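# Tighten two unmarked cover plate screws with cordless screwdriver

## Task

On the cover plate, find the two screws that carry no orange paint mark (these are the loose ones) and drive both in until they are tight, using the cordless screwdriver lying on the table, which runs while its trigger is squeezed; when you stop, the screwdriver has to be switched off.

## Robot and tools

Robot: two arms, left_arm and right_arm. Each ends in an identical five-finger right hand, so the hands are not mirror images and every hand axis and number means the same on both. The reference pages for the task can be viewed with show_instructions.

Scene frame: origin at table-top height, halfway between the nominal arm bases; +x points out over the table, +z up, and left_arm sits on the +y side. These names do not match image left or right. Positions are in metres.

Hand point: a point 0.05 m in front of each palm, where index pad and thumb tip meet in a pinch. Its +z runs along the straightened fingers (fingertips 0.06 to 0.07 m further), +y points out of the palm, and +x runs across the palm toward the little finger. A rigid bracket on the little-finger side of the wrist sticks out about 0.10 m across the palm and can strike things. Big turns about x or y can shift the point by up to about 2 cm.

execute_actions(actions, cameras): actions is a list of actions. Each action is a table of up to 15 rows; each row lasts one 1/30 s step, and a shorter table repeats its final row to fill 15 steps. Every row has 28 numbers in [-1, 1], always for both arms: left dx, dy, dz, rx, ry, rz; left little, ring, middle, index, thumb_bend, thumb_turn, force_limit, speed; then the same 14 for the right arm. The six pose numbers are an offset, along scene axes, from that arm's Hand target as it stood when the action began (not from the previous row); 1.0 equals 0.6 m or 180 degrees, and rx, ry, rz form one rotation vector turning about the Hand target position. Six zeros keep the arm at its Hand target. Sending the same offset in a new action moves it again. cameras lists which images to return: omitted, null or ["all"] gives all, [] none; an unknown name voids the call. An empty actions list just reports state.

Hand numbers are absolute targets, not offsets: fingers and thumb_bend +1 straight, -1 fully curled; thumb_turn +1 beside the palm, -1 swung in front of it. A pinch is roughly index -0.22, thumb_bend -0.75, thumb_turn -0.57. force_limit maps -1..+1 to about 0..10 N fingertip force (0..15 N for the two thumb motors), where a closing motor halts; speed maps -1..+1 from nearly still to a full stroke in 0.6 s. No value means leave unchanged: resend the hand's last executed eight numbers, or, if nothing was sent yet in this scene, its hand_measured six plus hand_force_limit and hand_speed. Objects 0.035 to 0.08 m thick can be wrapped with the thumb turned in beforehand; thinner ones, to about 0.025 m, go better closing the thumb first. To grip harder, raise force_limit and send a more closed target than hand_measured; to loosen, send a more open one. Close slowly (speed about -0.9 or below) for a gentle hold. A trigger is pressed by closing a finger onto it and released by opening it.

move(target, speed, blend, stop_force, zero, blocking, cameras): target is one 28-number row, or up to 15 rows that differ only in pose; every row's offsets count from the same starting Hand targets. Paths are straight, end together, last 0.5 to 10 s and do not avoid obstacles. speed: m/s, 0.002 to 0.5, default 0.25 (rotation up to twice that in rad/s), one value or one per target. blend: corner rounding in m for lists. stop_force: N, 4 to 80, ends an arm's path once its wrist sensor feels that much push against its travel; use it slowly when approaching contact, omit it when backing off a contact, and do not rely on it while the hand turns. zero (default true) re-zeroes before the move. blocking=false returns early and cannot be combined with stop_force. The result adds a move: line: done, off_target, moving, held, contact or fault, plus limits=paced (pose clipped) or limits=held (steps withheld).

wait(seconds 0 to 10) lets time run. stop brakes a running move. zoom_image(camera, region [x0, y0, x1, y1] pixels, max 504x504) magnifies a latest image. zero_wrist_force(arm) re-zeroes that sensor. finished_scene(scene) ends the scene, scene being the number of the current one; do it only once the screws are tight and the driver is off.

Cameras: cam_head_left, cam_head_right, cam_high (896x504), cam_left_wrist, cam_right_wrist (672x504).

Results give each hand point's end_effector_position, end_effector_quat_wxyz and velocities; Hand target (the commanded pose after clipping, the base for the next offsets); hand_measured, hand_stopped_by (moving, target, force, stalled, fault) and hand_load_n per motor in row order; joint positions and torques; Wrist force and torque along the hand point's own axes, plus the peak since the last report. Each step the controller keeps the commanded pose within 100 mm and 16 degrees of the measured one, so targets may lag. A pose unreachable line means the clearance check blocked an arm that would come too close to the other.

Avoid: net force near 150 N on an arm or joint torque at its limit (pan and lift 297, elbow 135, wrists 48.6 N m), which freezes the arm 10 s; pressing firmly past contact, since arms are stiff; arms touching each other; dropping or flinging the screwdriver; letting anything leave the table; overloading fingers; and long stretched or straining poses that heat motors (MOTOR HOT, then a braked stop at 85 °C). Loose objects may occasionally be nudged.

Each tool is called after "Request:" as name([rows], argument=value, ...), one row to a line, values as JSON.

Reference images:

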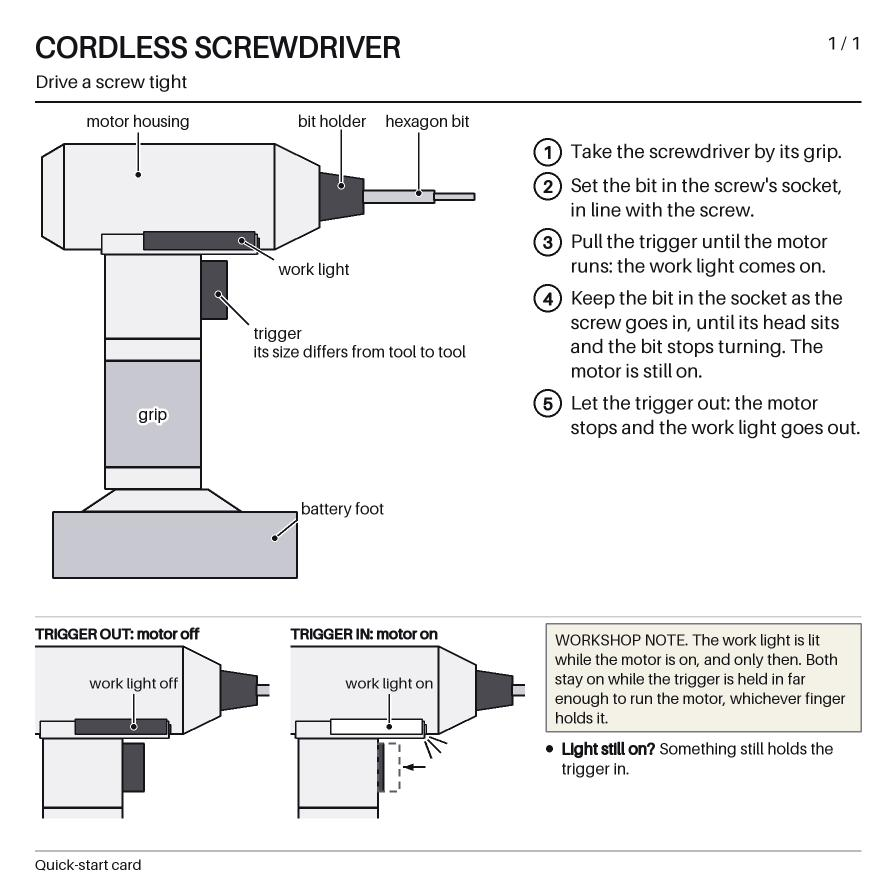

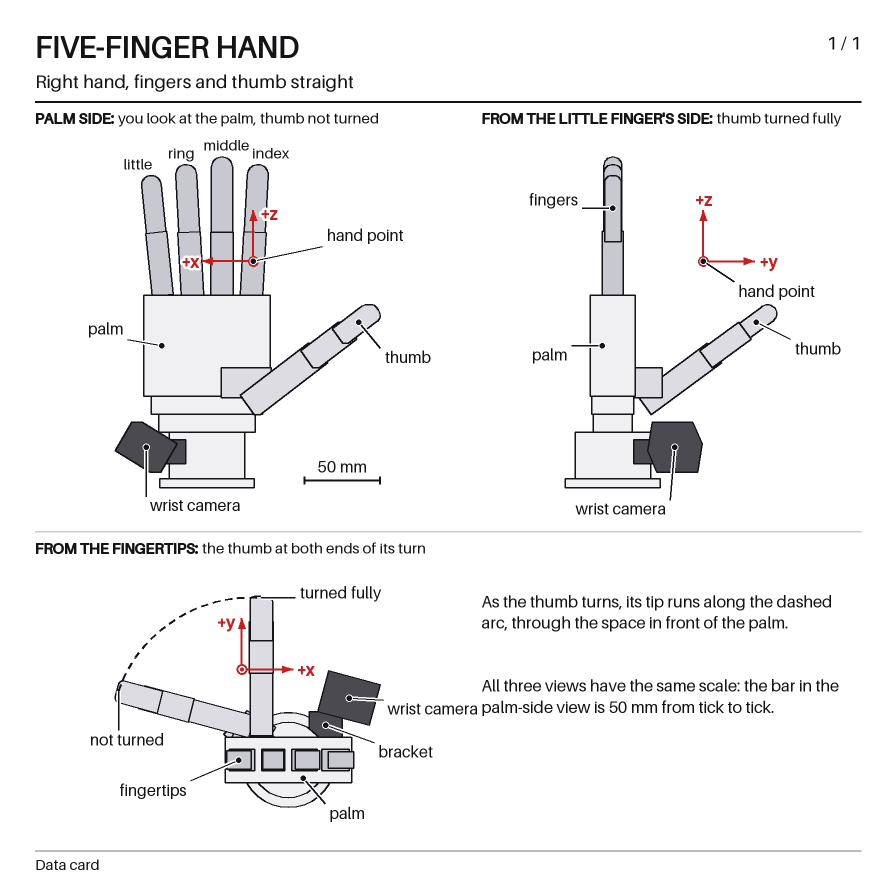

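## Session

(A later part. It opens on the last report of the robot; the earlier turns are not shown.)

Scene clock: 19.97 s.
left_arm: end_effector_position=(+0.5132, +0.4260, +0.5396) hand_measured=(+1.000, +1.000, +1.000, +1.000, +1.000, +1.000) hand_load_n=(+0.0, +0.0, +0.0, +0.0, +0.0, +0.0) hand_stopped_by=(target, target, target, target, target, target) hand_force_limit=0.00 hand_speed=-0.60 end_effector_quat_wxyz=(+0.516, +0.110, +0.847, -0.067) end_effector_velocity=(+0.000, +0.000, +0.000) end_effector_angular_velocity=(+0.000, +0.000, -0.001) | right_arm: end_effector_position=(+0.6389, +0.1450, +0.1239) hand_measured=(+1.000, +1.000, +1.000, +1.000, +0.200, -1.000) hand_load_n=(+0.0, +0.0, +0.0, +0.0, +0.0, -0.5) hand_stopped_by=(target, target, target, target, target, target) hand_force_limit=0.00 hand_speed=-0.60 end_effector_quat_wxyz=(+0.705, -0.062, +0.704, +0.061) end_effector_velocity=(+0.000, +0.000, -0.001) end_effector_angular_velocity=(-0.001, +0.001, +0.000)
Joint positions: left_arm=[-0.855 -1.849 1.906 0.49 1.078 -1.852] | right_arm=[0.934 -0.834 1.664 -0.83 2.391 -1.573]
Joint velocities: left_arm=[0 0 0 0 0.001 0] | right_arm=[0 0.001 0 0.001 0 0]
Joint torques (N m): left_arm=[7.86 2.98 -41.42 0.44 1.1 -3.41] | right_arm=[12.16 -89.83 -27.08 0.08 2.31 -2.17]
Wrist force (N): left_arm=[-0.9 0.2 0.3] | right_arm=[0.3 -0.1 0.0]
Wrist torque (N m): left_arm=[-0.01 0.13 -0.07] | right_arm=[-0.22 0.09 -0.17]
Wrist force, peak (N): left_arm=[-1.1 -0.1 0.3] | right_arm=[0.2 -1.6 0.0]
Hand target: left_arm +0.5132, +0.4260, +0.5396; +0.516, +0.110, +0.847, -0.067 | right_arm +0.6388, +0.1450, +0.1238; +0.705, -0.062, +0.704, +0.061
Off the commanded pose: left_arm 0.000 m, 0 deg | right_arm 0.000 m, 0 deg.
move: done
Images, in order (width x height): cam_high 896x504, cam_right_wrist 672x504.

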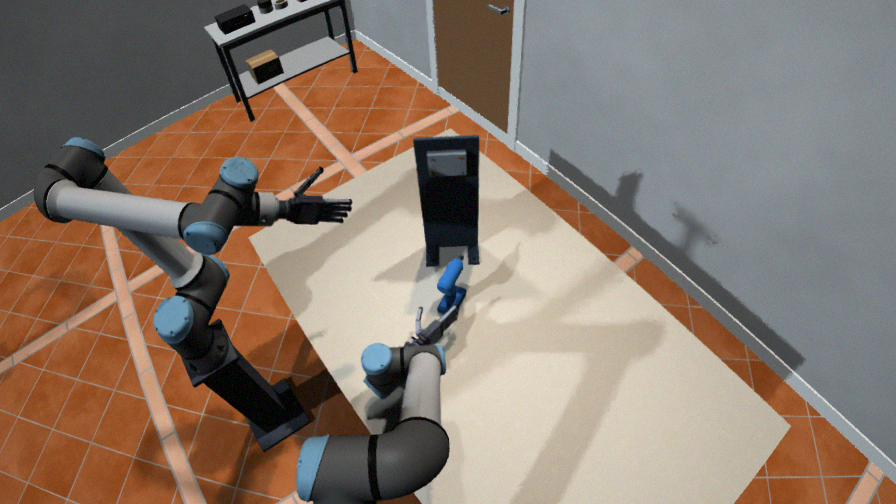

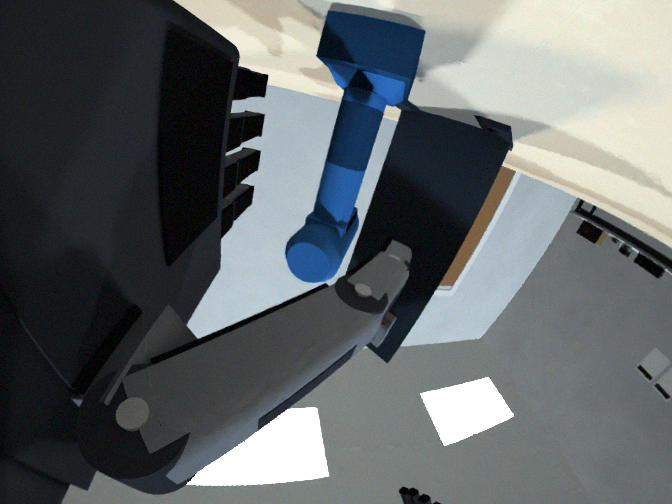

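Request:
move(target=[0,0,0,0,0,0,1,1,1,1,1,1,0,-0.6,0.164,0.029,0,0,0,0,1,1,1,1,0.2,-1,0.0,-0.6], speed=0.06, stop_force=5, cameras=["cam_high","cam_right_wrist"])

Request:
zoom_image(camera="cam_high", region=[380, 240, 480, 330])

Scene clock: 23.03 s.
left_arm: end_effector_position=(+0.5132, +0.4260, +0.5396) hand_measured=(+1.000, +1.000, +1.000, +1.000, +1.000, +1.000) hand_load_n=(+0.0, +0.0, +0.0, +0.0, +0.0, +0.0) hand_stopped_by=(target, target, target, target, target, target) hand_force_limit=0.00 hand_speed=-0.60 end_effector_quat_wxyz=(+0.516, +0.110, +0.847, -0.067) end_effector_velocity=(+0.000, +0.001, +0.000) end_effector_angular_velocity=(+0.001, +0.000, +0.001) | right_arm: end_effector_position=(+0.7372, +0.1625, +0.1238) hand_measured=(+1.000, +1.000, +1.000, +1.000, +0.200, -1.000) hand_load_n=(+0.0, +0.0, +0.0, +0.0, +0.0, +0.0) hand_stopped_by=(target, target, target, target, target, target) hand_force_limit=0.00 hand_speed=-0.60 end_effector_quat_wxyz=(+0.704, -0.062, +0.704, +0.061) end_effector_velocity=(+0.000, +0.000, +0.000) end_effector_angular_velocity=(+0.001, +0.000, +0.000)
Joint positions: left_arm=[-0.855 -1.849 1.906 0.49 1.078 -1.852] | right_arm=[0.849 -0.769 1.53 -0.76 2.307 -1.573]
Joint velocities: left_arm=[0.001 0 0 0 0 0.001] | right_arm=[0 0 0 -0.001 0 0]
Joint torques (N m): left_arm=[6.87 0.45 -33.06 -1.57 0.97 -3.48] | right_arm=[14.23 -111.76 -27.08 -3.49 2.28 1.25]
Wrist force (N): left_arm=[-1.1 -0.3 -0.2] | right_arm=[0.0 -0.3 0.1]
Wrist torque (N m): left_arm=[-0.05 0.18 -0.10] | right_arm=[-0.25 0.12 -0.21]
Wrist force, peak (N): left_arm=[-1.0 -0.6 0.2] | right_arm=[0.2 -0.5 1.3]
Hand target: left_arm +0.5132, +0.4260, +0.5396; +0.516, +0.110, +0.847, -0.067 | right_arm +0.7372, +0.1625, +0.1239; +0.704, -0.062, +0.704, +0.061
Off the commanded pose: left_arm 0.000 m, 0 deg | right_arm 0.000 m, 0 deg.
move: done
Images, in order (width x height): cam_high 896x504, cam_right_wrist 672x504.

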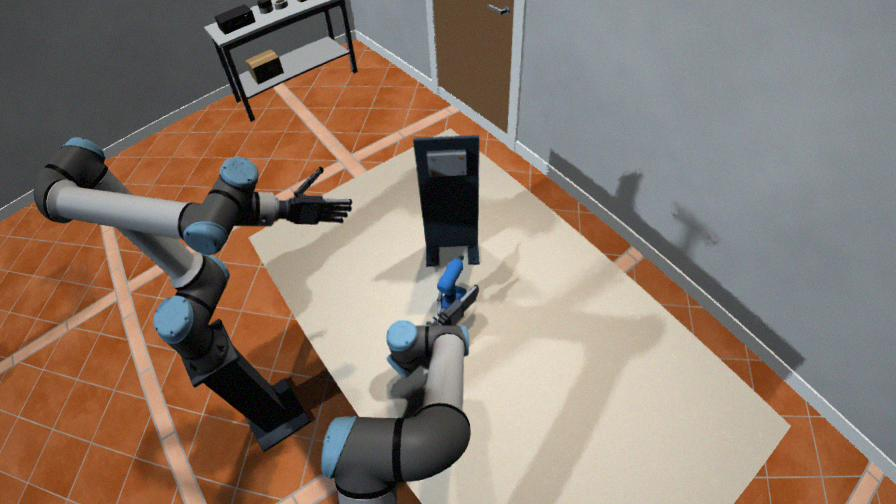

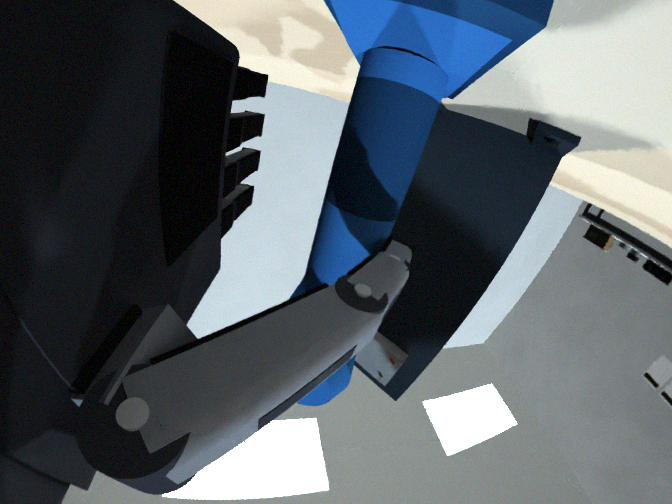

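Scaled by 5.040.

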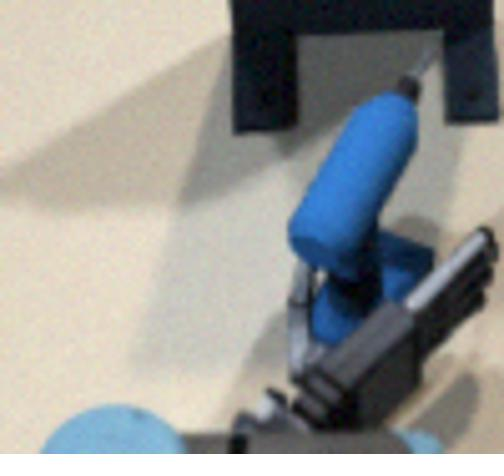

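Request:
move(target=[0,0,0,0,0,0,1,1,1,1,1,1,0,-0.6,-0.0058,0.0328,0,0,0,0,1,1,1,1,0.2,-1,0.0,-0.6], speed=0.03, stop_force=4, cameras=[])

Request:
move(target=[0,0,0,0,0,0,1,1,1,1,1,1,0,-0.6,0.046,0.0081,0,0,0,0,1,1,1,1,0.2,-1,0.0,-0.6], speed=0.03, stop_force=4, cameras=["cam_high","cam_right_wrist"])

Request:
zoom_image(camera="cam_high", region=[380, 240, 480, 330])

Scene clock: 25.27 s.
left_arm: end_effector_position=(+0.5132, +0.4260, +0.5396) hand_measured=(+1.000, +1.000, +1.000, +1.000, +1.000, +1.000) hand_load_n=(+0.0, +0.0, +0.0, +0.0, +0.0, +0.0) hand_stopped_by=(target, target, target, target, target, target) hand_force_limit=0.00 hand_speed=-0.60 end_effector_quat_wxyz=(+0.516, +0.110, +0.847, -0.067) end_effector_velocity=(+0.000, +0.000, +0.000) end_effector_angular_velocity=(-0.001, +0.001, +0.001) | right_arm: end_effector_position=(+0.7337, +0.1822, +0.1239) hand_measured=(+1.000, +1.000, +1.000, +1.000, +0.200, -1.000) hand_load_n=(+0.0, +0.0, +0.0, +0.0, +0.0, +0.0) hand_stopped_by=(target, target, target, target, target, target) hand_force_limit=0.00 hand_speed=-0.60 end_effector_quat_wxyz=(+0.704, -0.062, +0.704, +0.061) end_effector_velocity=(+0.000, +0.000, +0.000) end_effector_angular_velocity=(+0.000, +0.000, +0.000)
Joint positions: left_arm=[-0.855 -1.849 1.906 0.49 1.078 -1.852] | right_arm=[0.867 -0.75 1.489 -0.739 2.324 -1.573]
Joint velocities: left_arm=[0 0 0 0 0 -0.002] | right_arm=[0 0 0 0 0 0]
Joint torques (N m): left_arm=[7.6 -0.42 -31.88 -2.72 1.17 -2.93] | right_arm=[-13.3 -113.32 -27.73 -3.62 -1.45 0.32]
Wrist force (N): left_arm=[-0.4 -0.3 -0.1] | right_arm=[0.3 -0.1 0.0]
Wrist torque (N m): left_arm=[-0.06 0.07 -0.06] | right_arm=[-0.21 0.08 -0.19]
Wrist force, peak (N): left_arm=[-1.1 -0.2 0.6] | right_arm=[0.3 -0.8 -0.1]
Hand target: left_arm +0.5132, +0.4260, +0.5396; +0.516, +0.110, +0.847, -0.067 | right_arm +0.7337, +0.1822, +0.1239; +0.704, -0.062, +0.704, +0.061
Off the commanded pose: left_arm 0.000 m, 0 deg | right_arm 0.000 m, 0 deg.
move: done
No camera images: "cameras" was empty.

Scene clock: 27.37 s.
left_arm: end_effector_position=(+0.5132, +0.4260, +0.5396) hand_measured=(+1.000, +1.000, +1.000, +1.000, +1.000, +1.000) hand_load_n=(+0.0, +0.0, +0.0, +0.0, +0.0, +0.0) hand_stopped_by=(target, target, target, target, target, target) hand_force_limit=0.00 hand_speed=-0.60 end_effector_quat_wxyz=(+0.516, +0.110, +0.847, -0.067) end_effector_velocity=(+0.000, +0.001, +0.000) end_effector_angular_velocity=(+0.002, +0.000, +0.000) | right_arm: end_effector_position=(+0.7613, +0.1871, +0.1239) hand_measured=(+1.000, +1.000, +1.000, +1.000, +0.200, -1.000) hand_load_n=(+0.0, +0.0, +0.0, +0.0, +0.0, +0.0) hand_stopped_by=(target, target, target, target, target, target) hand_force_limit=0.00 hand_speed=-0.60 end_effector_quat_wxyz=(+0.704, -0.062, +0.704, +0.061) end_effector_velocity=(+0.000, +0.000, +0.000) end_effector_angular_velocity=(+0.001, -0.001, +0.000)
Joint positions: left_arm=[-0.855 -1.849 1.906 0.49 1.078 -1.852] | right_arm=[0.845 -0.729 1.446 -0.717 2.302 -1.573]
Joint velocities: left_arm=[0.001 0 0 0.001 0 0.002] | right_arm=[0 0 0 -0.001 0 0]
Joint torques (N m): left_arm=[7.67 3.31 -32.04 -3.09 0.81 -2.91] | right_arm=[14.24 -115.31 -28.21 -3.71 2.27 1.77]
Wrist force (N): left_arm=[-0.5 -0.1 0.1] | right_arm=[0.2 -0.4 0.4]
Wrist torque (N m): left_arm=[-0.03 0.09 -0.06] | right_arm=[-0.27 0.08 -0.19]
Wrist force, peak (N): left_arm=[-0.9 -0.7 0.2] | right_arm=[0.5 -0.8 -0.6]
Hand target: left_arm +0.5132, +0.4260, +0.5396; +0.516, +0.110, +0.847, -0.067 | right_arm +0.7613, +0.1871, +0.1239; +0.704, -0.062, +0.704, +0.061
Off the commanded pose: left_arm 0.000 m, 0 deg | right_arm 0.000 m, 0 deg.
move: done
Images, in order (width x height): cam_high 896x504, cam_right_wrist 672x504.

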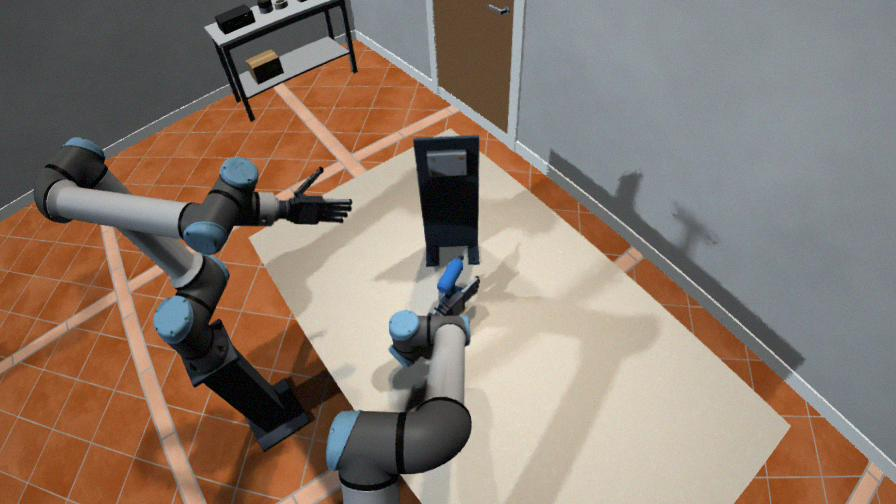

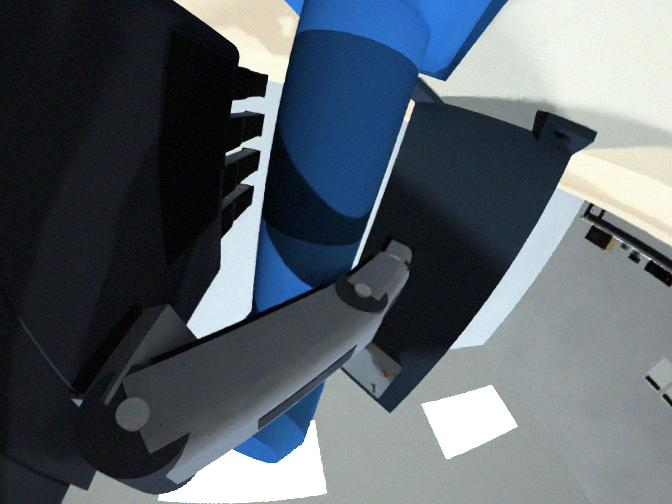

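Scaled by 5.040.

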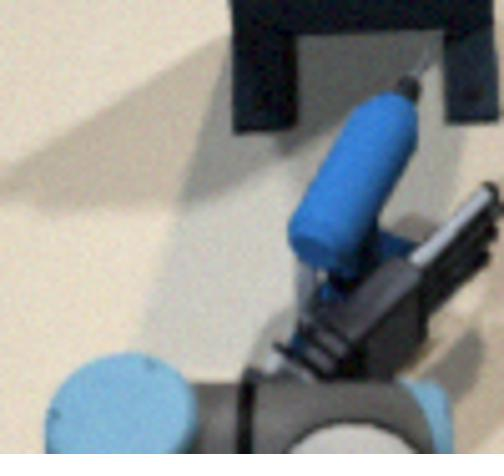

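Request:
move(target=[0,0,0,0,0,0,1,1,1,1,1,1,0,-0.6,-0.0029,0.0164,0,0,0,0,1,1,1,1,0.2,-1,0.0,-0.6], speed=0.02, stop_force=4, cameras=["cam_high","cam_right_wrist"])

Request:
zoom_image(camera="cam_high", region=[380, 240, 480, 330])

Scene clock: 29.23 s.
left_arm: end_effector_position=(+0.5132, +0.4260, +0.5396) hand_measured=(+1.000, +1.000, +1.000, +1.000, +1.000, +1.000) hand_load_n=(+0.0, +0.0, +0.0, +0.0, -0.5, +0.0) hand_stopped_by=(target, target, target, target, target, target) hand_force_limit=0.00 hand_speed=-0.60 end_effector_quat_wxyz=(+0.516, +0.110, +0.847, -0.067) end_effector_velocity=(+0.000, +0.000, +0.000) end_effector_angular_velocity=(+0.001, +0.000, +0.000) | right_arm: end_effector_position=(+0.7595, +0.1970, +0.1239) hand_measured=(+1.000, +1.000, +1.000, +1.000, +0.200, -1.000) hand_load_n=(+0.0, +0.5, +0.0, +0.0, +0.0, +0.0) hand_stopped_by=(target, target, target, target, target, target) hand_force_limit=0.00 hand_speed=-0.60 end_effector_quat_wxyz=(+0.704, -0.062, +0.704, +0.061) end_effector_velocity=(+0.000, +0.000, +0.000) end_effector_angular_velocity=(+0.000, +0.001, +0.000)
Joint positions: left_arm=[-0.855 -1.849 1.906 0.49 1.078 -1.852] | right_arm=[0.853 -0.719 1.425 -0.706 2.311 -1.573]
Joint velocities: left_arm=[0 0 0 0 0 0.001] | right_arm=[0 0 0 0.001 0 0]
Joint torques (N m): left_arm=[5.85 3.03 -32.29 -2.3 1.31 -2.7] | right_arm=[-14.25 -116.07 -28.45 -3.6 -1.33 -0.69]
Wrist force (N): left_arm=[-0.9 -0.2 0.3] | right_arm=[0.4 -0.1 0.3]
Wrist torque (N m): left_arm=[-0.07 0.14 -0.09] | right_arm=[-0.22 0.06 -0.17]
Wrist force, peak (N): left_arm=[-0.9 -0.6 0.5] | right_arm=[0.7 -0.9 0.5]
Hand target: left_arm +0.5132, +0.4260, +0.5396; +0.516, +0.110, +0.847, -0.067 | right_arm +0.7595, +0.1970, +0.1239; +0.704, -0.062, +0.704, +0.061
Off the commanded pose: left_arm 0.000 m, 0 deg | right_arm 0.000 m, 0 deg.
move: done
Images, in order (width x height): cam_high 896x504, cam_right_wrist 672x504.

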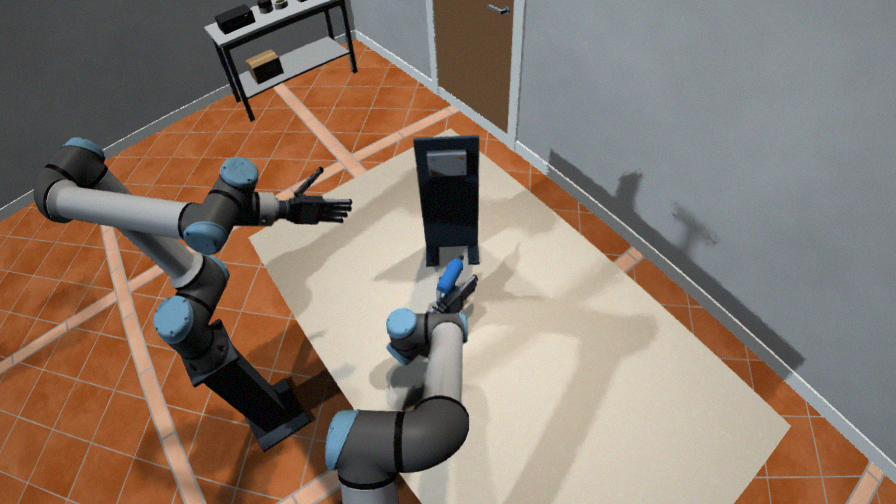

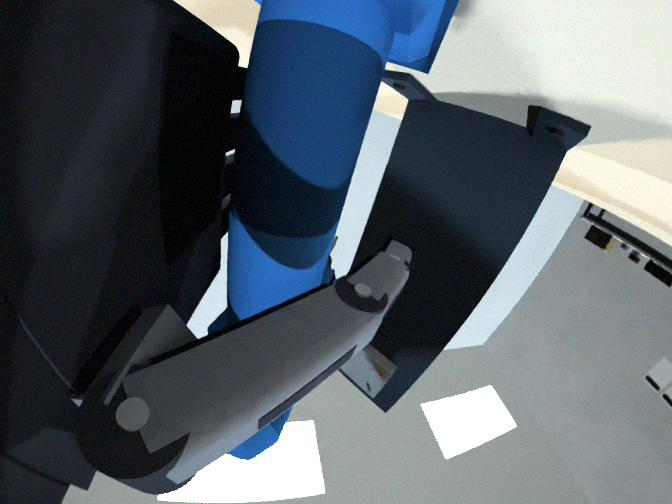

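Scaled by 5.040.

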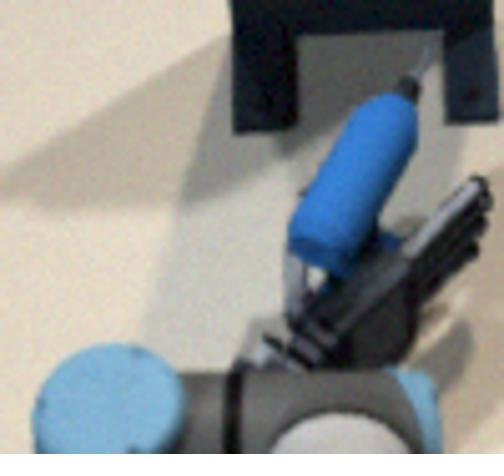

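Request:
move(target=[0,0,0,0,0,0,1,1,1,1,1,1,0,-0.6,0,0,0,0,0,0,-0.9,-0.9,-0.9,1,-0.9,-1,-0.6,-0.85], cameras=[])

Request:
wait(seconds=1.5, cameras=["cam_high","cam_right_wrist"])

Request:
zoom_image(camera="cam_high", region=[380, 240, 480, 330])

Scene clock: 34.90 s.
left_arm: end_effector_position=(+0.5132, +0.4260, +0.5396) hand_measured=(+1.000, +1.000, +1.000, +1.000, +1.000, +1.000) hand_load_n=(+0.0, +0.0, +0.0, +0.0, +0.0, +0.0) hand_stopped_by=(target, target, target, target, target, target) hand_force_limit=0.00 hand_speed=-0.60 end_effector_quat_wxyz=(+0.516, +0.110, +0.847, -0.067) end_effector_velocity=(+0.000, +0.000, +0.000) end_effector_angular_velocity=(+0.001, +0.000, -0.001) | right_arm: end_effector_position=(+0.7595, +0.1970, +0.1239) hand_measured=(-0.350, -0.348, -0.240, +1.000, -0.594, -1.000) hand_load_n=(+0.0, +1.0, +3.5, +0.0, +3.5, +0.0) hand_stopped_by=(moving, moving, force, target, force, target) hand_force_limit=-0.60 hand_speed=-0.85 end_effector_quat_wxyz=(+0.704, -0.062, +0.704, +0.061) end_effector_velocity=(+0.000, +0.000, +0.000) end_effector_angular_velocity=(+0.000, +0.000, +0.000)
Joint positions: left_arm=[-0.855 -1.849 1.906 0.49 1.078 -1.852] | right_arm=[0.853 -0.719 1.425 -0.706 2.311 -1.573]
Joint velocities: left_arm=[-0.001 0 0 0 0 0.001] | right_arm=[0 0 0 0 0 0]
Joint torques (N m): left_arm=[9.58 -0.41 -35.91 -2.27 0.92 -3.03] | right_arm=[-11.17 -115.79 -37.2 -0.43 -1.22 -0.56]
Wrist force (N): left_arm=[-0.7 -0.5 0.3] | right_arm=[0.7 -0.4 1.4]
Wrist torque (N m): left_arm=[-0.11 0.12 -0.08] | right_arm=[-0.27 0.01 -0.19]
Wrist force, peak (N): left_arm=[-0.8 -0.5 0.7] | right_arm=[0.5 -0.6 2.4]
Hand target: left_arm +0.5132, +0.4260, +0.5396; +0.516, +0.110, +0.847, -0.067 | right_arm +0.7595, +0.1970, +0.1239; +0.704, -0.062, +0.704, +0.061
Off the commanded pose: left_arm 0.000 m, 0 deg | right_arm 0.000 m, 0 deg.
move: moving (right_arm; no rest 5 s after the path's end)
No camera images: "cameras" was empty.

Scene clock: 36.40 s.
left_arm: end_effector_position=(+0.5132, +0.4260, +0.5396) hand_measured=(+1.000, +1.000, +1.000, +1.000, +1.000, +1.000) hand_load_n=(+0.0, +0.0, +0.0, +0.0, +0.0, +0.0) hand_stopped_by=(target, target, target, target, target, target) hand_force_limit=0.00 hand_speed=-0.60 end_effector_quat_wxyz=(+0.516, +0.110, +0.847, -0.067) end_effector_velocity=(+0.000, +0.001, +0.000) end_effector_angular_velocity=(+0.002, -0.001, +0.001) | right_arm: end_effector_position=(+0.7595, +0.1970, +0.1239) hand_measured=(-0.548, -0.540, -0.240, +1.000, -0.594, -1.000) hand_load_n=(+2.0, +1.0, +3.5, +0.0, +3.5, +0.0) hand_stopped_by=(force, force, force, target, force, target) hand_force_limit=-0.60 hand_speed=-0.85 end_effector_quat_wxyz=(+0.704, -0.062, +0.704, +0.061) end_effector_velocity=(+0.000, +0.000, +0.002) end_effector_angular_velocity=(+0.001, -0.001, +0.000)
Joint positions: left_arm=[-0.855 -1.849 1.906 0.49 1.078 -1.852] | right_arm=[0.853 -0.719 1.425 -0.706 2.311 -1.573]
Joint velocities: left_arm=[0.001 0 0 0 -0.001 0.002] | right_arm=[0 -0.002 0 0 0 0]
Joint torques (N m): left_arm=[5.59 -4.42 -34.93 -2.52 0.73 -2.52] | right_arm=[-11.61 -115.1 -37.18 -0.36 -1.28 -0.6]
Wrist force (N): left_arm=[-0.7 -0.2 0.2] | right_arm=[0.9 0.2 1.1]
Wrist torque (N m): left_arm=[-0.06 0.11 -0.07] | right_arm=[-0.24 -0.06 -0.19]
Wrist force, peak (N): left_arm=[-1.1 -0.3 0.1] | right_arm=[2.2 0.5 1.2]
Hand target: left_arm +0.5132, +0.4260, +0.5396; +0.516, +0.110, +0.847, -0.067 | right_arm +0.7595, +0.1970, +0.1239; +0.704, -0.062, +0.704, +0.061
Off the commanded pose: left_arm 0.000 m, 0 deg | right_arm 0.000 m, 0 deg.
wait: 1.50 s; at rest by 0.93 s
Images, in order (width x height): cam_high 896x504, cam_right_wrist 672x504.

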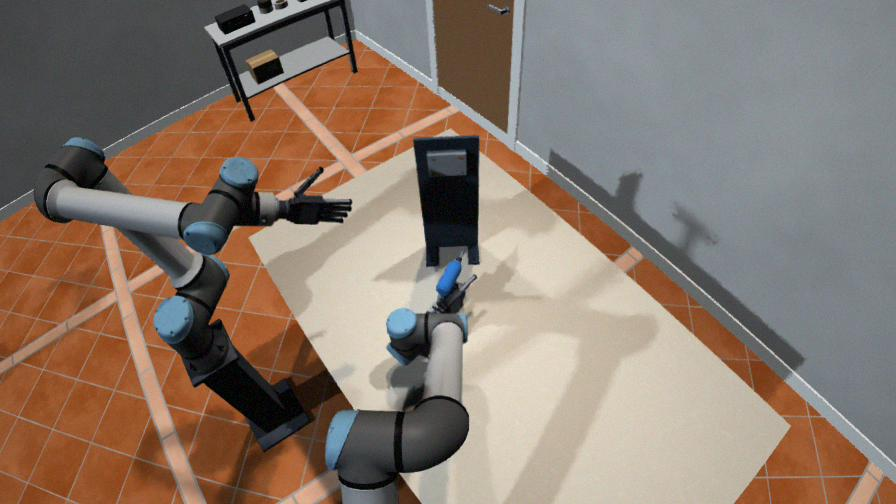

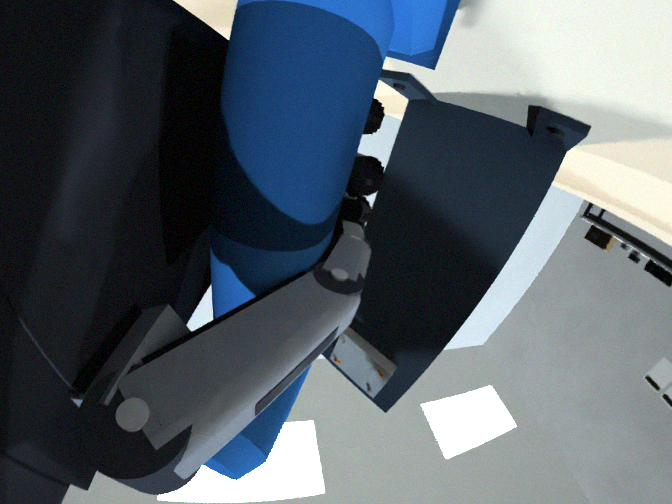

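Scaled by 5.040.

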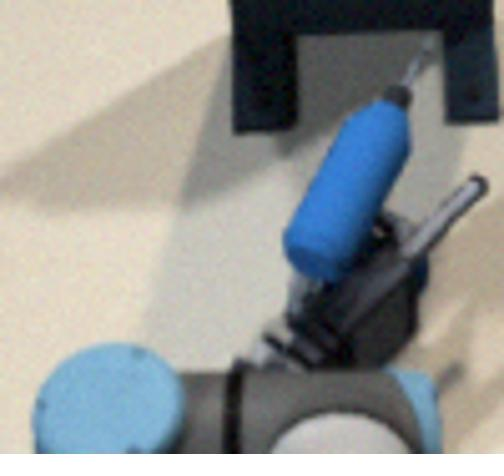

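Request:
zoom_image(camera="cam_right_wrist", region=[180, 60, 420, 300])

Request:
wait(seconds=0.1, cameras=["cam_left_wrist"])

Request:
zoom_image(camera="cam_left_wrist", region=[220, 0, 370, 112])

Scaled by 2.100 from the camera's 672x504 image, which has a finer 960x720 frame.

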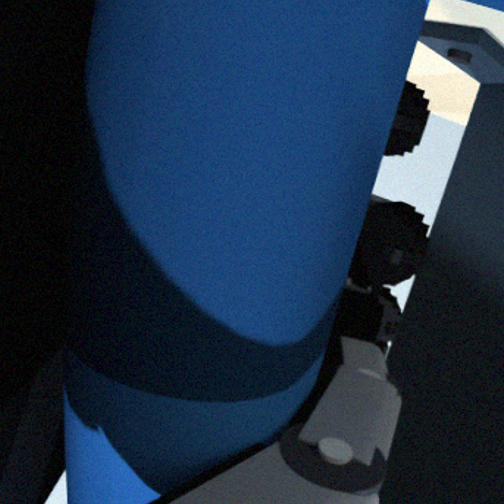

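Scene clock: 36.87 s.
left_arm: end_effector_position=(+0.5132, +0.4260, +0.5396) hand_measured=(+1.000, +1.000, +1.000, +1.000, +1.000, +1.000) hand_load_n=(+0.0, +0.0, +0.0, +0.0, -0.5, +0.0) hand_stopped_by=(target, target, target, target, target, target) hand_force_limit=0.00 hand_speed=-0.60 end_effector_quat_wxyz=(+0.516, +0.110, +0.847, -0.067) end_effector_velocity=(+0.000, +0.000, +0.000) end_effector_angular_velocity=(+0.000, +0.001, +0.000) | right_arm: end_effector_position=(+0.7595, +0.1970, +0.1239) hand_measured=(-0.548, -0.540, -0.240, +1.000, -0.594, -1.000) hand_load_n=(+2.0, +1.0, +3.5, +0.0, +3.5, +0.0) hand_stopped_by=(force, force, force, target, force, target) hand_force_limit=-0.60 hand_speed=-0.85 end_effector_quat_wxyz=(+0.704, -0.062, +0.704, +0.061) end_effector_velocity=(+0.000, +0.000, +0.000) end_effector_angular_velocity=(+0.000, +0.000, +0.000)
Joint positions: left_arm=[-0.855 -1.849 1.906 0.49 1.078 -1.852] | right_arm=[0.853 -0.719 1.425 -0.706 2.311 -1.573]
Joint velocities: left_arm=[0 0 0 0 0 0] | right_arm=[0 0 0 0 0 0]
Joint torques (N m): left_arm=[8.21 -1.09 -35.2 -2.07 0.81 -2.74] | right_arm=[-11.86 -115.63 -37.03 -0.2 -1.26 -0.61]
Wrist force (N): left_arm=[-0.7 -0.1 0.3] | right_arm=[1.1 0.4 0.8]
Wrist torque (N m): left_arm=[-0.05 0.10 -0.07] | right_arm=[-0.20 -0.09 -0.17]
Wrist force, peak (N): left_arm=[-0.9 0.1 0.6] | right_arm=[1.5 0.4 1.2]
Hand target: left_arm +0.5132, +0.4260, +0.5396; +0.516, +0.110, +0.847, -0.067 | right_arm +0.7595, +0.1970, +0.1239; +0.704, -0.062, +0.704, +0.061
Off the commanded pose: left_arm 0.000 m, 0 deg | right_arm 0.000 m, 0 deg.
wait: 0.10 s; at rest from the start
Images, in order (width x height): cam_left_wrist 672x504.

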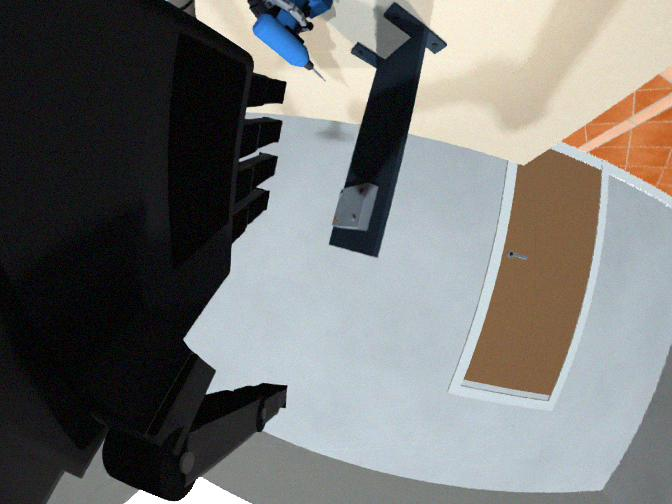

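Scaled by 3.360 from the camera's 672x504 image, which has a finer 960x720 frame.

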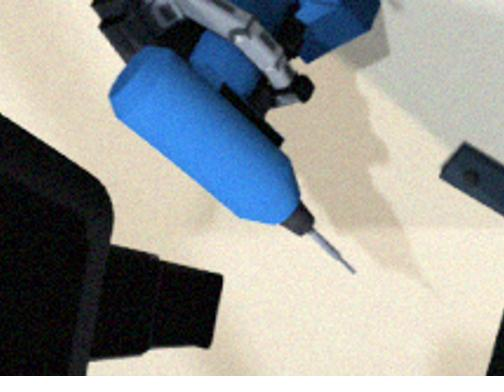

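Request:
move(target=[0,0,0,0,0,0,1,1,1,1,1,1,0,-0.6,0,0,0,0,0,0,-0.9,-0.9,-0.9,-0.5,-0.9,-1,-0.2,-0.7], cameras=["cam_left_wrist"])

Request:
zoom_image(camera="cam_left_wrist", region=[220, 0, 370, 112])

Scene clock: 40.07 s.
left_arm: end_effector_position=(+0.5132, +0.4260, +0.5396) hand_measured=(+1.000, +1.000, +1.000, +1.000, +1.000, +1.000) hand_load_n=(+0.0, +0.0, +0.0, +0.0, +0.0, +0.0) hand_stopped_by=(target, target, target, target, target, target) hand_force_limit=0.00 hand_speed=-0.60 end_effector_quat_wxyz=(+0.516, +0.110, +0.847, -0.067) end_effector_velocity=(+0.000, +0.000, +0.000) end_effector_angular_velocity=(-0.002, +0.000, +0.001) | right_arm: end_effector_position=(+0.7595, +0.1970, +0.1239) hand_measured=(-0.548, -0.540, -0.240, -0.280, -0.594, -1.000) hand_load_n=(+0.0, +0.0, +3.0, +4.0, +4.0, +0.0) hand_stopped_by=(force, force, force, force, force, target) hand_force_limit=-0.20 hand_speed=-0.70 end_effector_quat_wxyz=(+0.704, -0.062, +0.704, +0.061) end_effector_velocity=(+0.000, +0.000, +0.000) end_effector_angular_velocity=(+0.000, +0.000, +0.000)
Joint positions: left_arm=[-0.855 -1.849 1.906 0.49 1.078 -1.852] | right_arm=[0.853 -0.719 1.425 -0.706 2.311 -1.573]
Joint velocities: left_arm=[0 0 0 0 0 -0.002] | right_arm=[0 0 0 -0.001 0 0]
Joint torques (N m): left_arm=[7.32 -5.49 -36.74 -1.7 0.65 -2.86] | right_arm=[-9.36 -114.05 -36.47 -0.36 -1.29 -0.44]
Wrist force (N): left_arm=[-0.5 0.1 0.4] | right_arm=[-0.8 0.4 0.3]
Wrist torque (N m): left_arm=[-0.04 0.07 -0.05] | right_arm=[-0.15 0.17 -0.16]
Wrist force, peak (N): left_arm=[-1.0 -0.6 0.1] | right_arm=[1.4 0.0 1.3]
Hand target: left_arm +0.5132, +0.4260, +0.5396; +0.516, +0.110, +0.847, -0.067 | right_arm +0.7595, +0.1970, +0.1239; +0.704, -0.062, +0.704, +0.061
Off the commanded pose: left_arm 0.000 m, 0 deg | right_arm 0.000 m, 0 deg.
move: done
Images, in order (width x height): cam_left_wrist 672x504.

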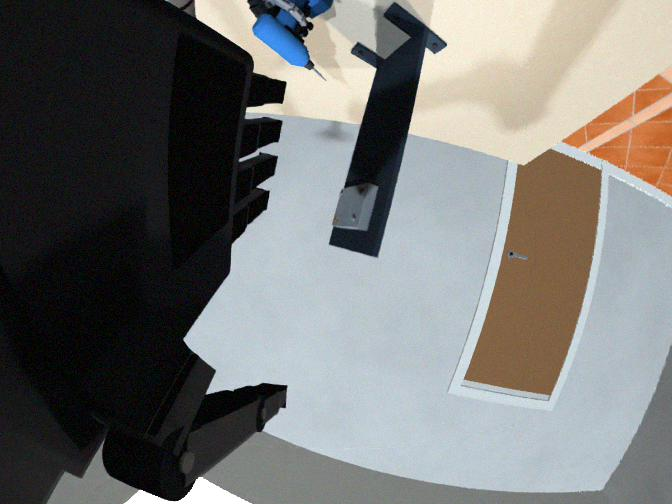

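Scaled by 3.360 from the camera's 672x504 image, which has a finer 960x720 frame.

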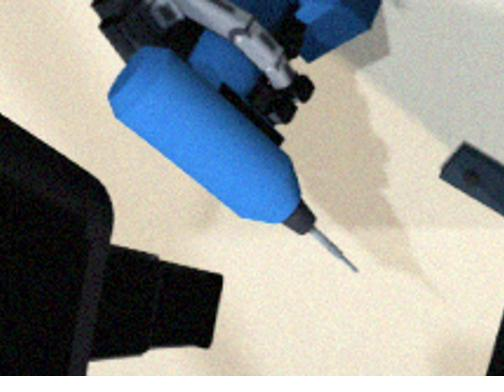

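Request:
move(target=[0,0,0,0,0,0,1,1,1,1,1,1,0,-0.6,0,0,0,0,0,0,0.6,0.6,0.6,1,0.2,-1,-0.2,-0.7], cameras=["cam_right_wrist"])

Scene clock: 43.07 s.
left_arm: end_effector_position=(+0.5132, +0.4260, +0.5396) hand_measured=(+1.000, +1.000, +1.000, +1.000, +1.000, +1.000) hand_load_n=(+0.0, +0.0, +0.0, +0.0, +0.0, +0.0) hand_stopped_by=(target, target, target, target, target, target) hand_force_limit=0.00 hand_speed=-0.60 end_effector_quat_wxyz=(+0.516, +0.110, +0.847, -0.067) end_effector_velocity=(+0.000, +0.001, +0.000) end_effector_angular_velocity=(+0.000, -0.001, +0.002) | right_arm: end_effector_position=(+0.7595, +0.1970, +0.1239) hand_measured=(+0.600, +0.600, +0.600, +1.000, +0.200, -1.000) hand_load_n=(+0.0, +0.0, +0.0, +0.0, +0.0, +0.0) hand_stopped_by=(target, target, target, target, target, target) hand_force_limit=-0.20 hand_speed=-0.70 end_effector_quat_wxyz=(+0.704, -0.062, +0.704, +0.061) end_effector_velocity=(+0.000, +0.000, +0.001) end_effector_angular_velocity=(+0.001, +0.000, +0.000)
Joint positions: left_arm=[-0.855 -1.849 1.906 0.49 1.078 -1.852] | right_arm=[0.853 -0.719 1.425 -0.706 2.311 -1.573]
Joint velocities: left_arm=[0.001 0 0 0 -0.001 0] | right_arm=[0 -0.001 0 0.001 0 0]
Joint torques (N m): left_arm=[4.51 -5.18 -37.51 -1.76 0.61 -2.25] | right_arm=[-7.13 -113.74 -35.97 -0.75 1.04 -0.33]
Wrist force (N): left_arm=[-1.0 0.0 0.1] | right_arm=[0.1 -0.4 0.2]
Wrist torque (N m): left_arm=[-0.04 0.15 -0.09] | right_arm=[-0.26 0.11 -0.19]
Wrist force, peak (N): left_arm=[-0.9 -0.7 -0.1] | right_arm=[-0.5 1.3 1.7]
Hand target: left_arm +0.5132, +0.4260, +0.5396; +0.516, +0.110, +0.847, -0.067 | right_arm +0.7595, +0.1970, +0.1239; +0.704, -0.062, +0.704, +0.061
Off the commanded pose: left_arm 0.000 m, 0 deg | right_arm 0.000 m, 0 deg.
move: done
Images, in order (width x height): cam_right_wrist 672x504.

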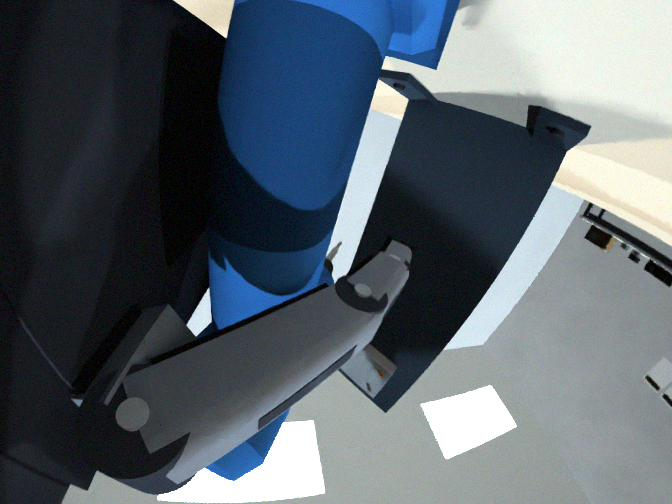

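Request:
move([
  [0,0,0,0,0,0,1,1,1,1,1,1,0,-0.6,0.0015,-0.0083,0,0,0,0,1,1,1,1,0.2,-1,0.0,-0.6],
  [0,0,0,0,0,0,1,1,1,1,1,1,0,-0.6,-0.0264,-0.0132,0,0,0,0,1,1,1,1,0.2,-1,0.0,-0.6],
  [0,0,0,0,0,0,1,1,1,1,1,1,0,-0.6,-0.0277,-0.0058,0,0,0,0,1,1,1,1,0.2,-1,0.0,-0.6],
], speed=0.02, cameras=["cam_right_wrist"])

Scene clock: 44.87 s.
left_arm: end_effector_position=(+0.5132, +0.4260, +0.5396) hand_measured=(+1.000, +1.000, +1.000, +1.000, +1.000, +1.000) hand_load_n=(+0.0, +0.0, +0.0, +0.0, -0.5, +0.0) hand_stopped_by=(target, target, target, target, target, target) hand_force_limit=0.00 hand_speed=-0.60 end_effector_quat_wxyz=(+0.516, +0.110, +0.847, -0.067) end_effector_velocity=(+0.000, +0.000, +0.000) end_effector_angular_velocity=(-0.001, +0.000, +0.000) | right_arm: end_effector_position=(+0.7428, +0.1936, +0.1239) hand_measured=(+1.000, +1.000, +1.000, +1.000, +0.200, -1.000) hand_load_n=(+0.0, -0.5, +0.0, +0.0, +0.0, -0.5) hand_stopped_by=(target, target, target, target, target, target) hand_force_limit=0.00 hand_speed=-0.60 end_effector_quat_wxyz=(+0.704, -0.062, +0.704, +0.061) end_effector_velocity=(-0.001, -0.001, -0.003) end_effector_angular_velocity=(-0.004, +0.003, +0.001)
Joint positions: left_arm=[-0.855 -1.849 1.906 0.49 1.078 -1.852] | right_arm=[0.866 -0.732 1.453 -0.72 2.323 -1.573]
Joint velocities: left_arm=[0 0 0 0 0 -0.001] | right_arm=[0 0.001 0.003 0.001 -0.001 0]
Joint torques (N m): left_arm=[7.47 -6.94 -40.89 -1.95 0.49 -2.39] | right_arm=[-11.61 -115.16 -26.29 -3.33 -0.09 -0.88]
Wrist force (N): left_arm=[-0.7 -0.1 0.3] | right_arm=[0.4 -0.5 0.3]
Wrist torque (N m): left_arm=[-0.05 0.11 -0.07] | right_arm=[-0.28 0.06 -0.18]
Wrist force, peak (N): left_arm=[-0.8 -0.9 0.3] | right_arm=[0.7 -0.7 0.7]
Hand target: left_arm +0.5132, +0.4260, +0.5396; +0.516, +0.110, +0.847, -0.067 | right_arm +0.7429, +0.1935, +0.1239; +0.704, -0.062, +0.704, +0.061
Off the commanded pose: left_arm 0.000 m, 0 deg | right_arm 0.000 m, 0 deg.
move: done
Images, in order (width x height): cam_right_wrist 672x504.

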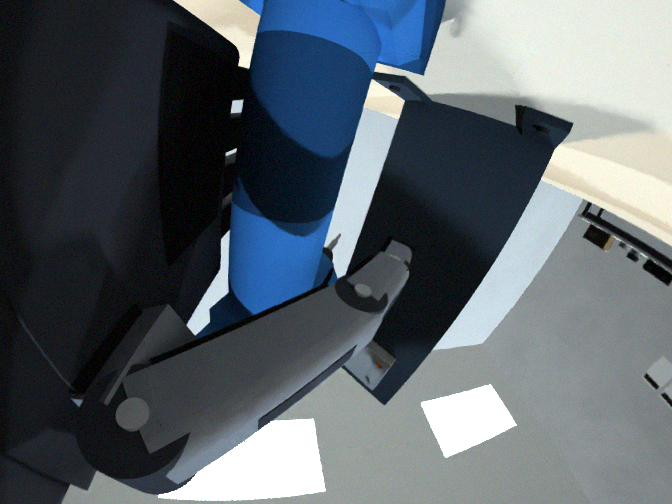

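Request:
move(target=[0,0,0,0,0,0,1,1,1,1,1,1,0,-0.6,0,0,0,0,0,0,1,1,1,1,-0.05,-1,-0.6,-0.8], cameras=["cam_right_wrist"])

Scene clock: 46.40 s.
left_arm: end_effector_position=(+0.5132, +0.4260, +0.5396) hand_measured=(+1.000, +1.000, +1.000, +1.000, +1.000, +1.000) hand_load_n=(+0.0, +0.0, +0.0, +0.0, +0.0, +0.0) hand_stopped_by=(target, target, target, target, target, target) hand_force_limit=0.00 hand_speed=-0.60 end_effector_quat_wxyz=(+0.516, +0.110, +0.847, -0.067) end_effector_velocity=(+0.000, +0.000, +0.000) end_effector_angular_velocity=(-0.001, +0.000, +0.001) | right_arm: end_effector_position=(+0.7429, +0.1935, +0.1239) hand_measured=(+1.000, +1.000, +1.000, +1.000, -0.050, -1.000) hand_load_n=(+0.0, +0.0, +0.0, +0.0, +0.0, -0.5) hand_stopped_by=(target, target, target, target, target, target) hand_force_limit=-0.60 hand_speed=-0.80 end_effector_quat_wxyz=(+0.704, -0.062, +0.704, +0.061) end_effector_velocity=(+0.000, +0.000, +0.001) end_effector_angular_velocity=(+0.001, +0.000, +0.000)
Joint positions: left_arm=[-0.855 -1.849 1.906 0.49 1.078 -1.852] | right_arm=[0.866 -0.732 1.453 -0.721 2.323 -1.573]
Joint velocities: left_arm=[0 0 0 0 0 -0.001] | right_arm=[0 -0.001 0 0 0 0]
Joint torques (N m): left_arm=[8.69 -6.86 -39.76 -2.07 0.14 -2.53] | right_arm=[-14.55 -115.2 -29.93 -3.31 -1.36 -1.12]
Wrist force (N): left_arm=[-0.6 -0.1 0.0] | right_arm=[-0.1 -0.4 0.1]
Wrist torque (N m): left_arm=[-0.04 0.10 -0.07] | right_arm=[-0.25 0.14 -0.21]
Wrist force, peak (N): left_arm=[-1.1 -0.5 0.4] | right_arm=[0.8 -0.3 0.3]
Hand target: left_arm +0.5132, +0.4260, +0.5396; +0.516, +0.110, +0.847, -0.067 | right_arm +0.7429, +0.1935, +0.1239; +0.704, -0.062, +0.704, +0.061
Off the commanded pose: left_arm 0.000 m, 0 deg | right_arm 0.000 m, 0 deg.
move: done
Images, in order (width x height): cam_right_wrist 672x504.

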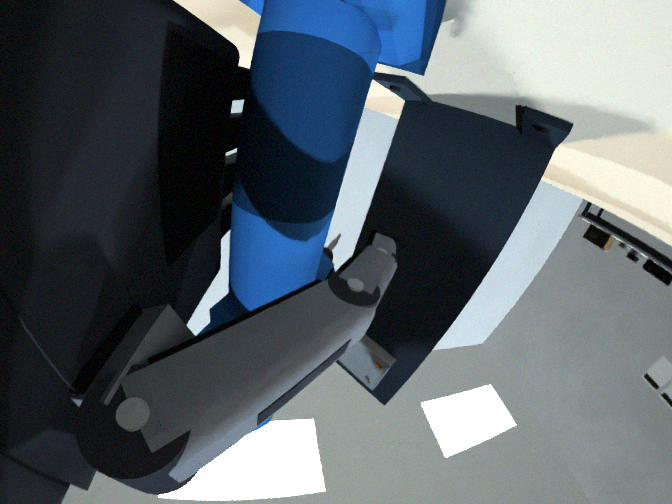

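Request:
move(target=[0,0,0,0,0,0,1,1,1,1,1,1,0,-0.6,0,0,0,0,0,0,1,1,1,1,-0.25,-1,-0.7,-0.85], cameras=["cam_right_wrist"])

Scene clock: 48.03 s.
left_arm: end_effector_position=(+0.5132, +0.4260, +0.5396) hand_measured=(+1.000, +1.000, +1.000, +1.000, +1.000, +1.000) hand_load_n=(+0.0, +0.0, +0.0, +0.0, +0.0, +0.0) hand_stopped_by=(target, target, target, target, target, target) hand_force_limit=0.00 hand_speed=-0.60 end_effector_quat_wxyz=(+0.516, +0.110, +0.847, -0.067) end_effector_velocity=(+0.000, +0.001, +0.000) end_effector_angular_velocity=(+0.000, +0.001, +0.001) | right_arm: end_effector_position=(+0.7429, +0.1935, +0.1239) hand_measured=(+1.000, +1.000, +1.000, +1.000, -0.250, -1.000) hand_load_n=(+0.0, +0.0, +0.0, +0.0, +0.0, +0.0) hand_stopped_by=(target, target, target, target, target, target) hand_force_limit=-0.70 hand_speed=-0.85 end_effector_quat_wxyz=(+0.704, -0.062, +0.704, +0.061) end_effector_velocity=(+0.000, +0.000, +0.001) end_effector_angular_velocity=(+0.001, -0.001, -0.001)
Joint positions: left_arm=[-0.855 -1.849 1.906 0.49 1.078 -1.852] | right_arm=[0.866 -0.732 1.453 -0.721 2.323 -1.573]
Joint velocities: left_arm=[0.001 0 0 0 0 0] | right_arm=[0 -0.001 0 -0.001 0 0]
Joint torques (N m): left_arm=[9.5 -6.69 -40.41 -1.51 0.83 -2.1] | right_arm=[-13.43 -114.34 -33.45 -2 -1.29 -1.07]
Wrist force (N): left_arm=[-0.6 -0.4 0.3] | right_arm=[0.3 -0.7 0.2]
Wrist torque (N m): left_arm=[-0.10 0.09 -0.07] | right_arm=[-0.30 0.08 -0.20]
Wrist force, peak (N): left_arm=[-0.9 -0.5 0.6] | right_arm=[0.4 -0.6 0.4]
Hand target: left_arm +0.5132, +0.4260, +0.5396; +0.516, +0.110, +0.847, -0.067 | right_arm +0.7429, +0.1935, +0.1239; +0.704, -0.062, +0.704, +0.061
Off the commanded pose: left_arm 0.000 m, 0 deg | right_arm 0.000 m, 0 deg.
move: done
Images, in order (width x height): cam_right_wrist 672x504.

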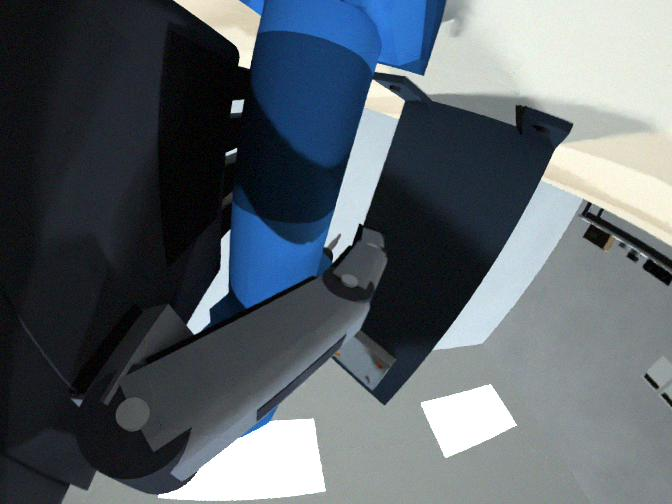

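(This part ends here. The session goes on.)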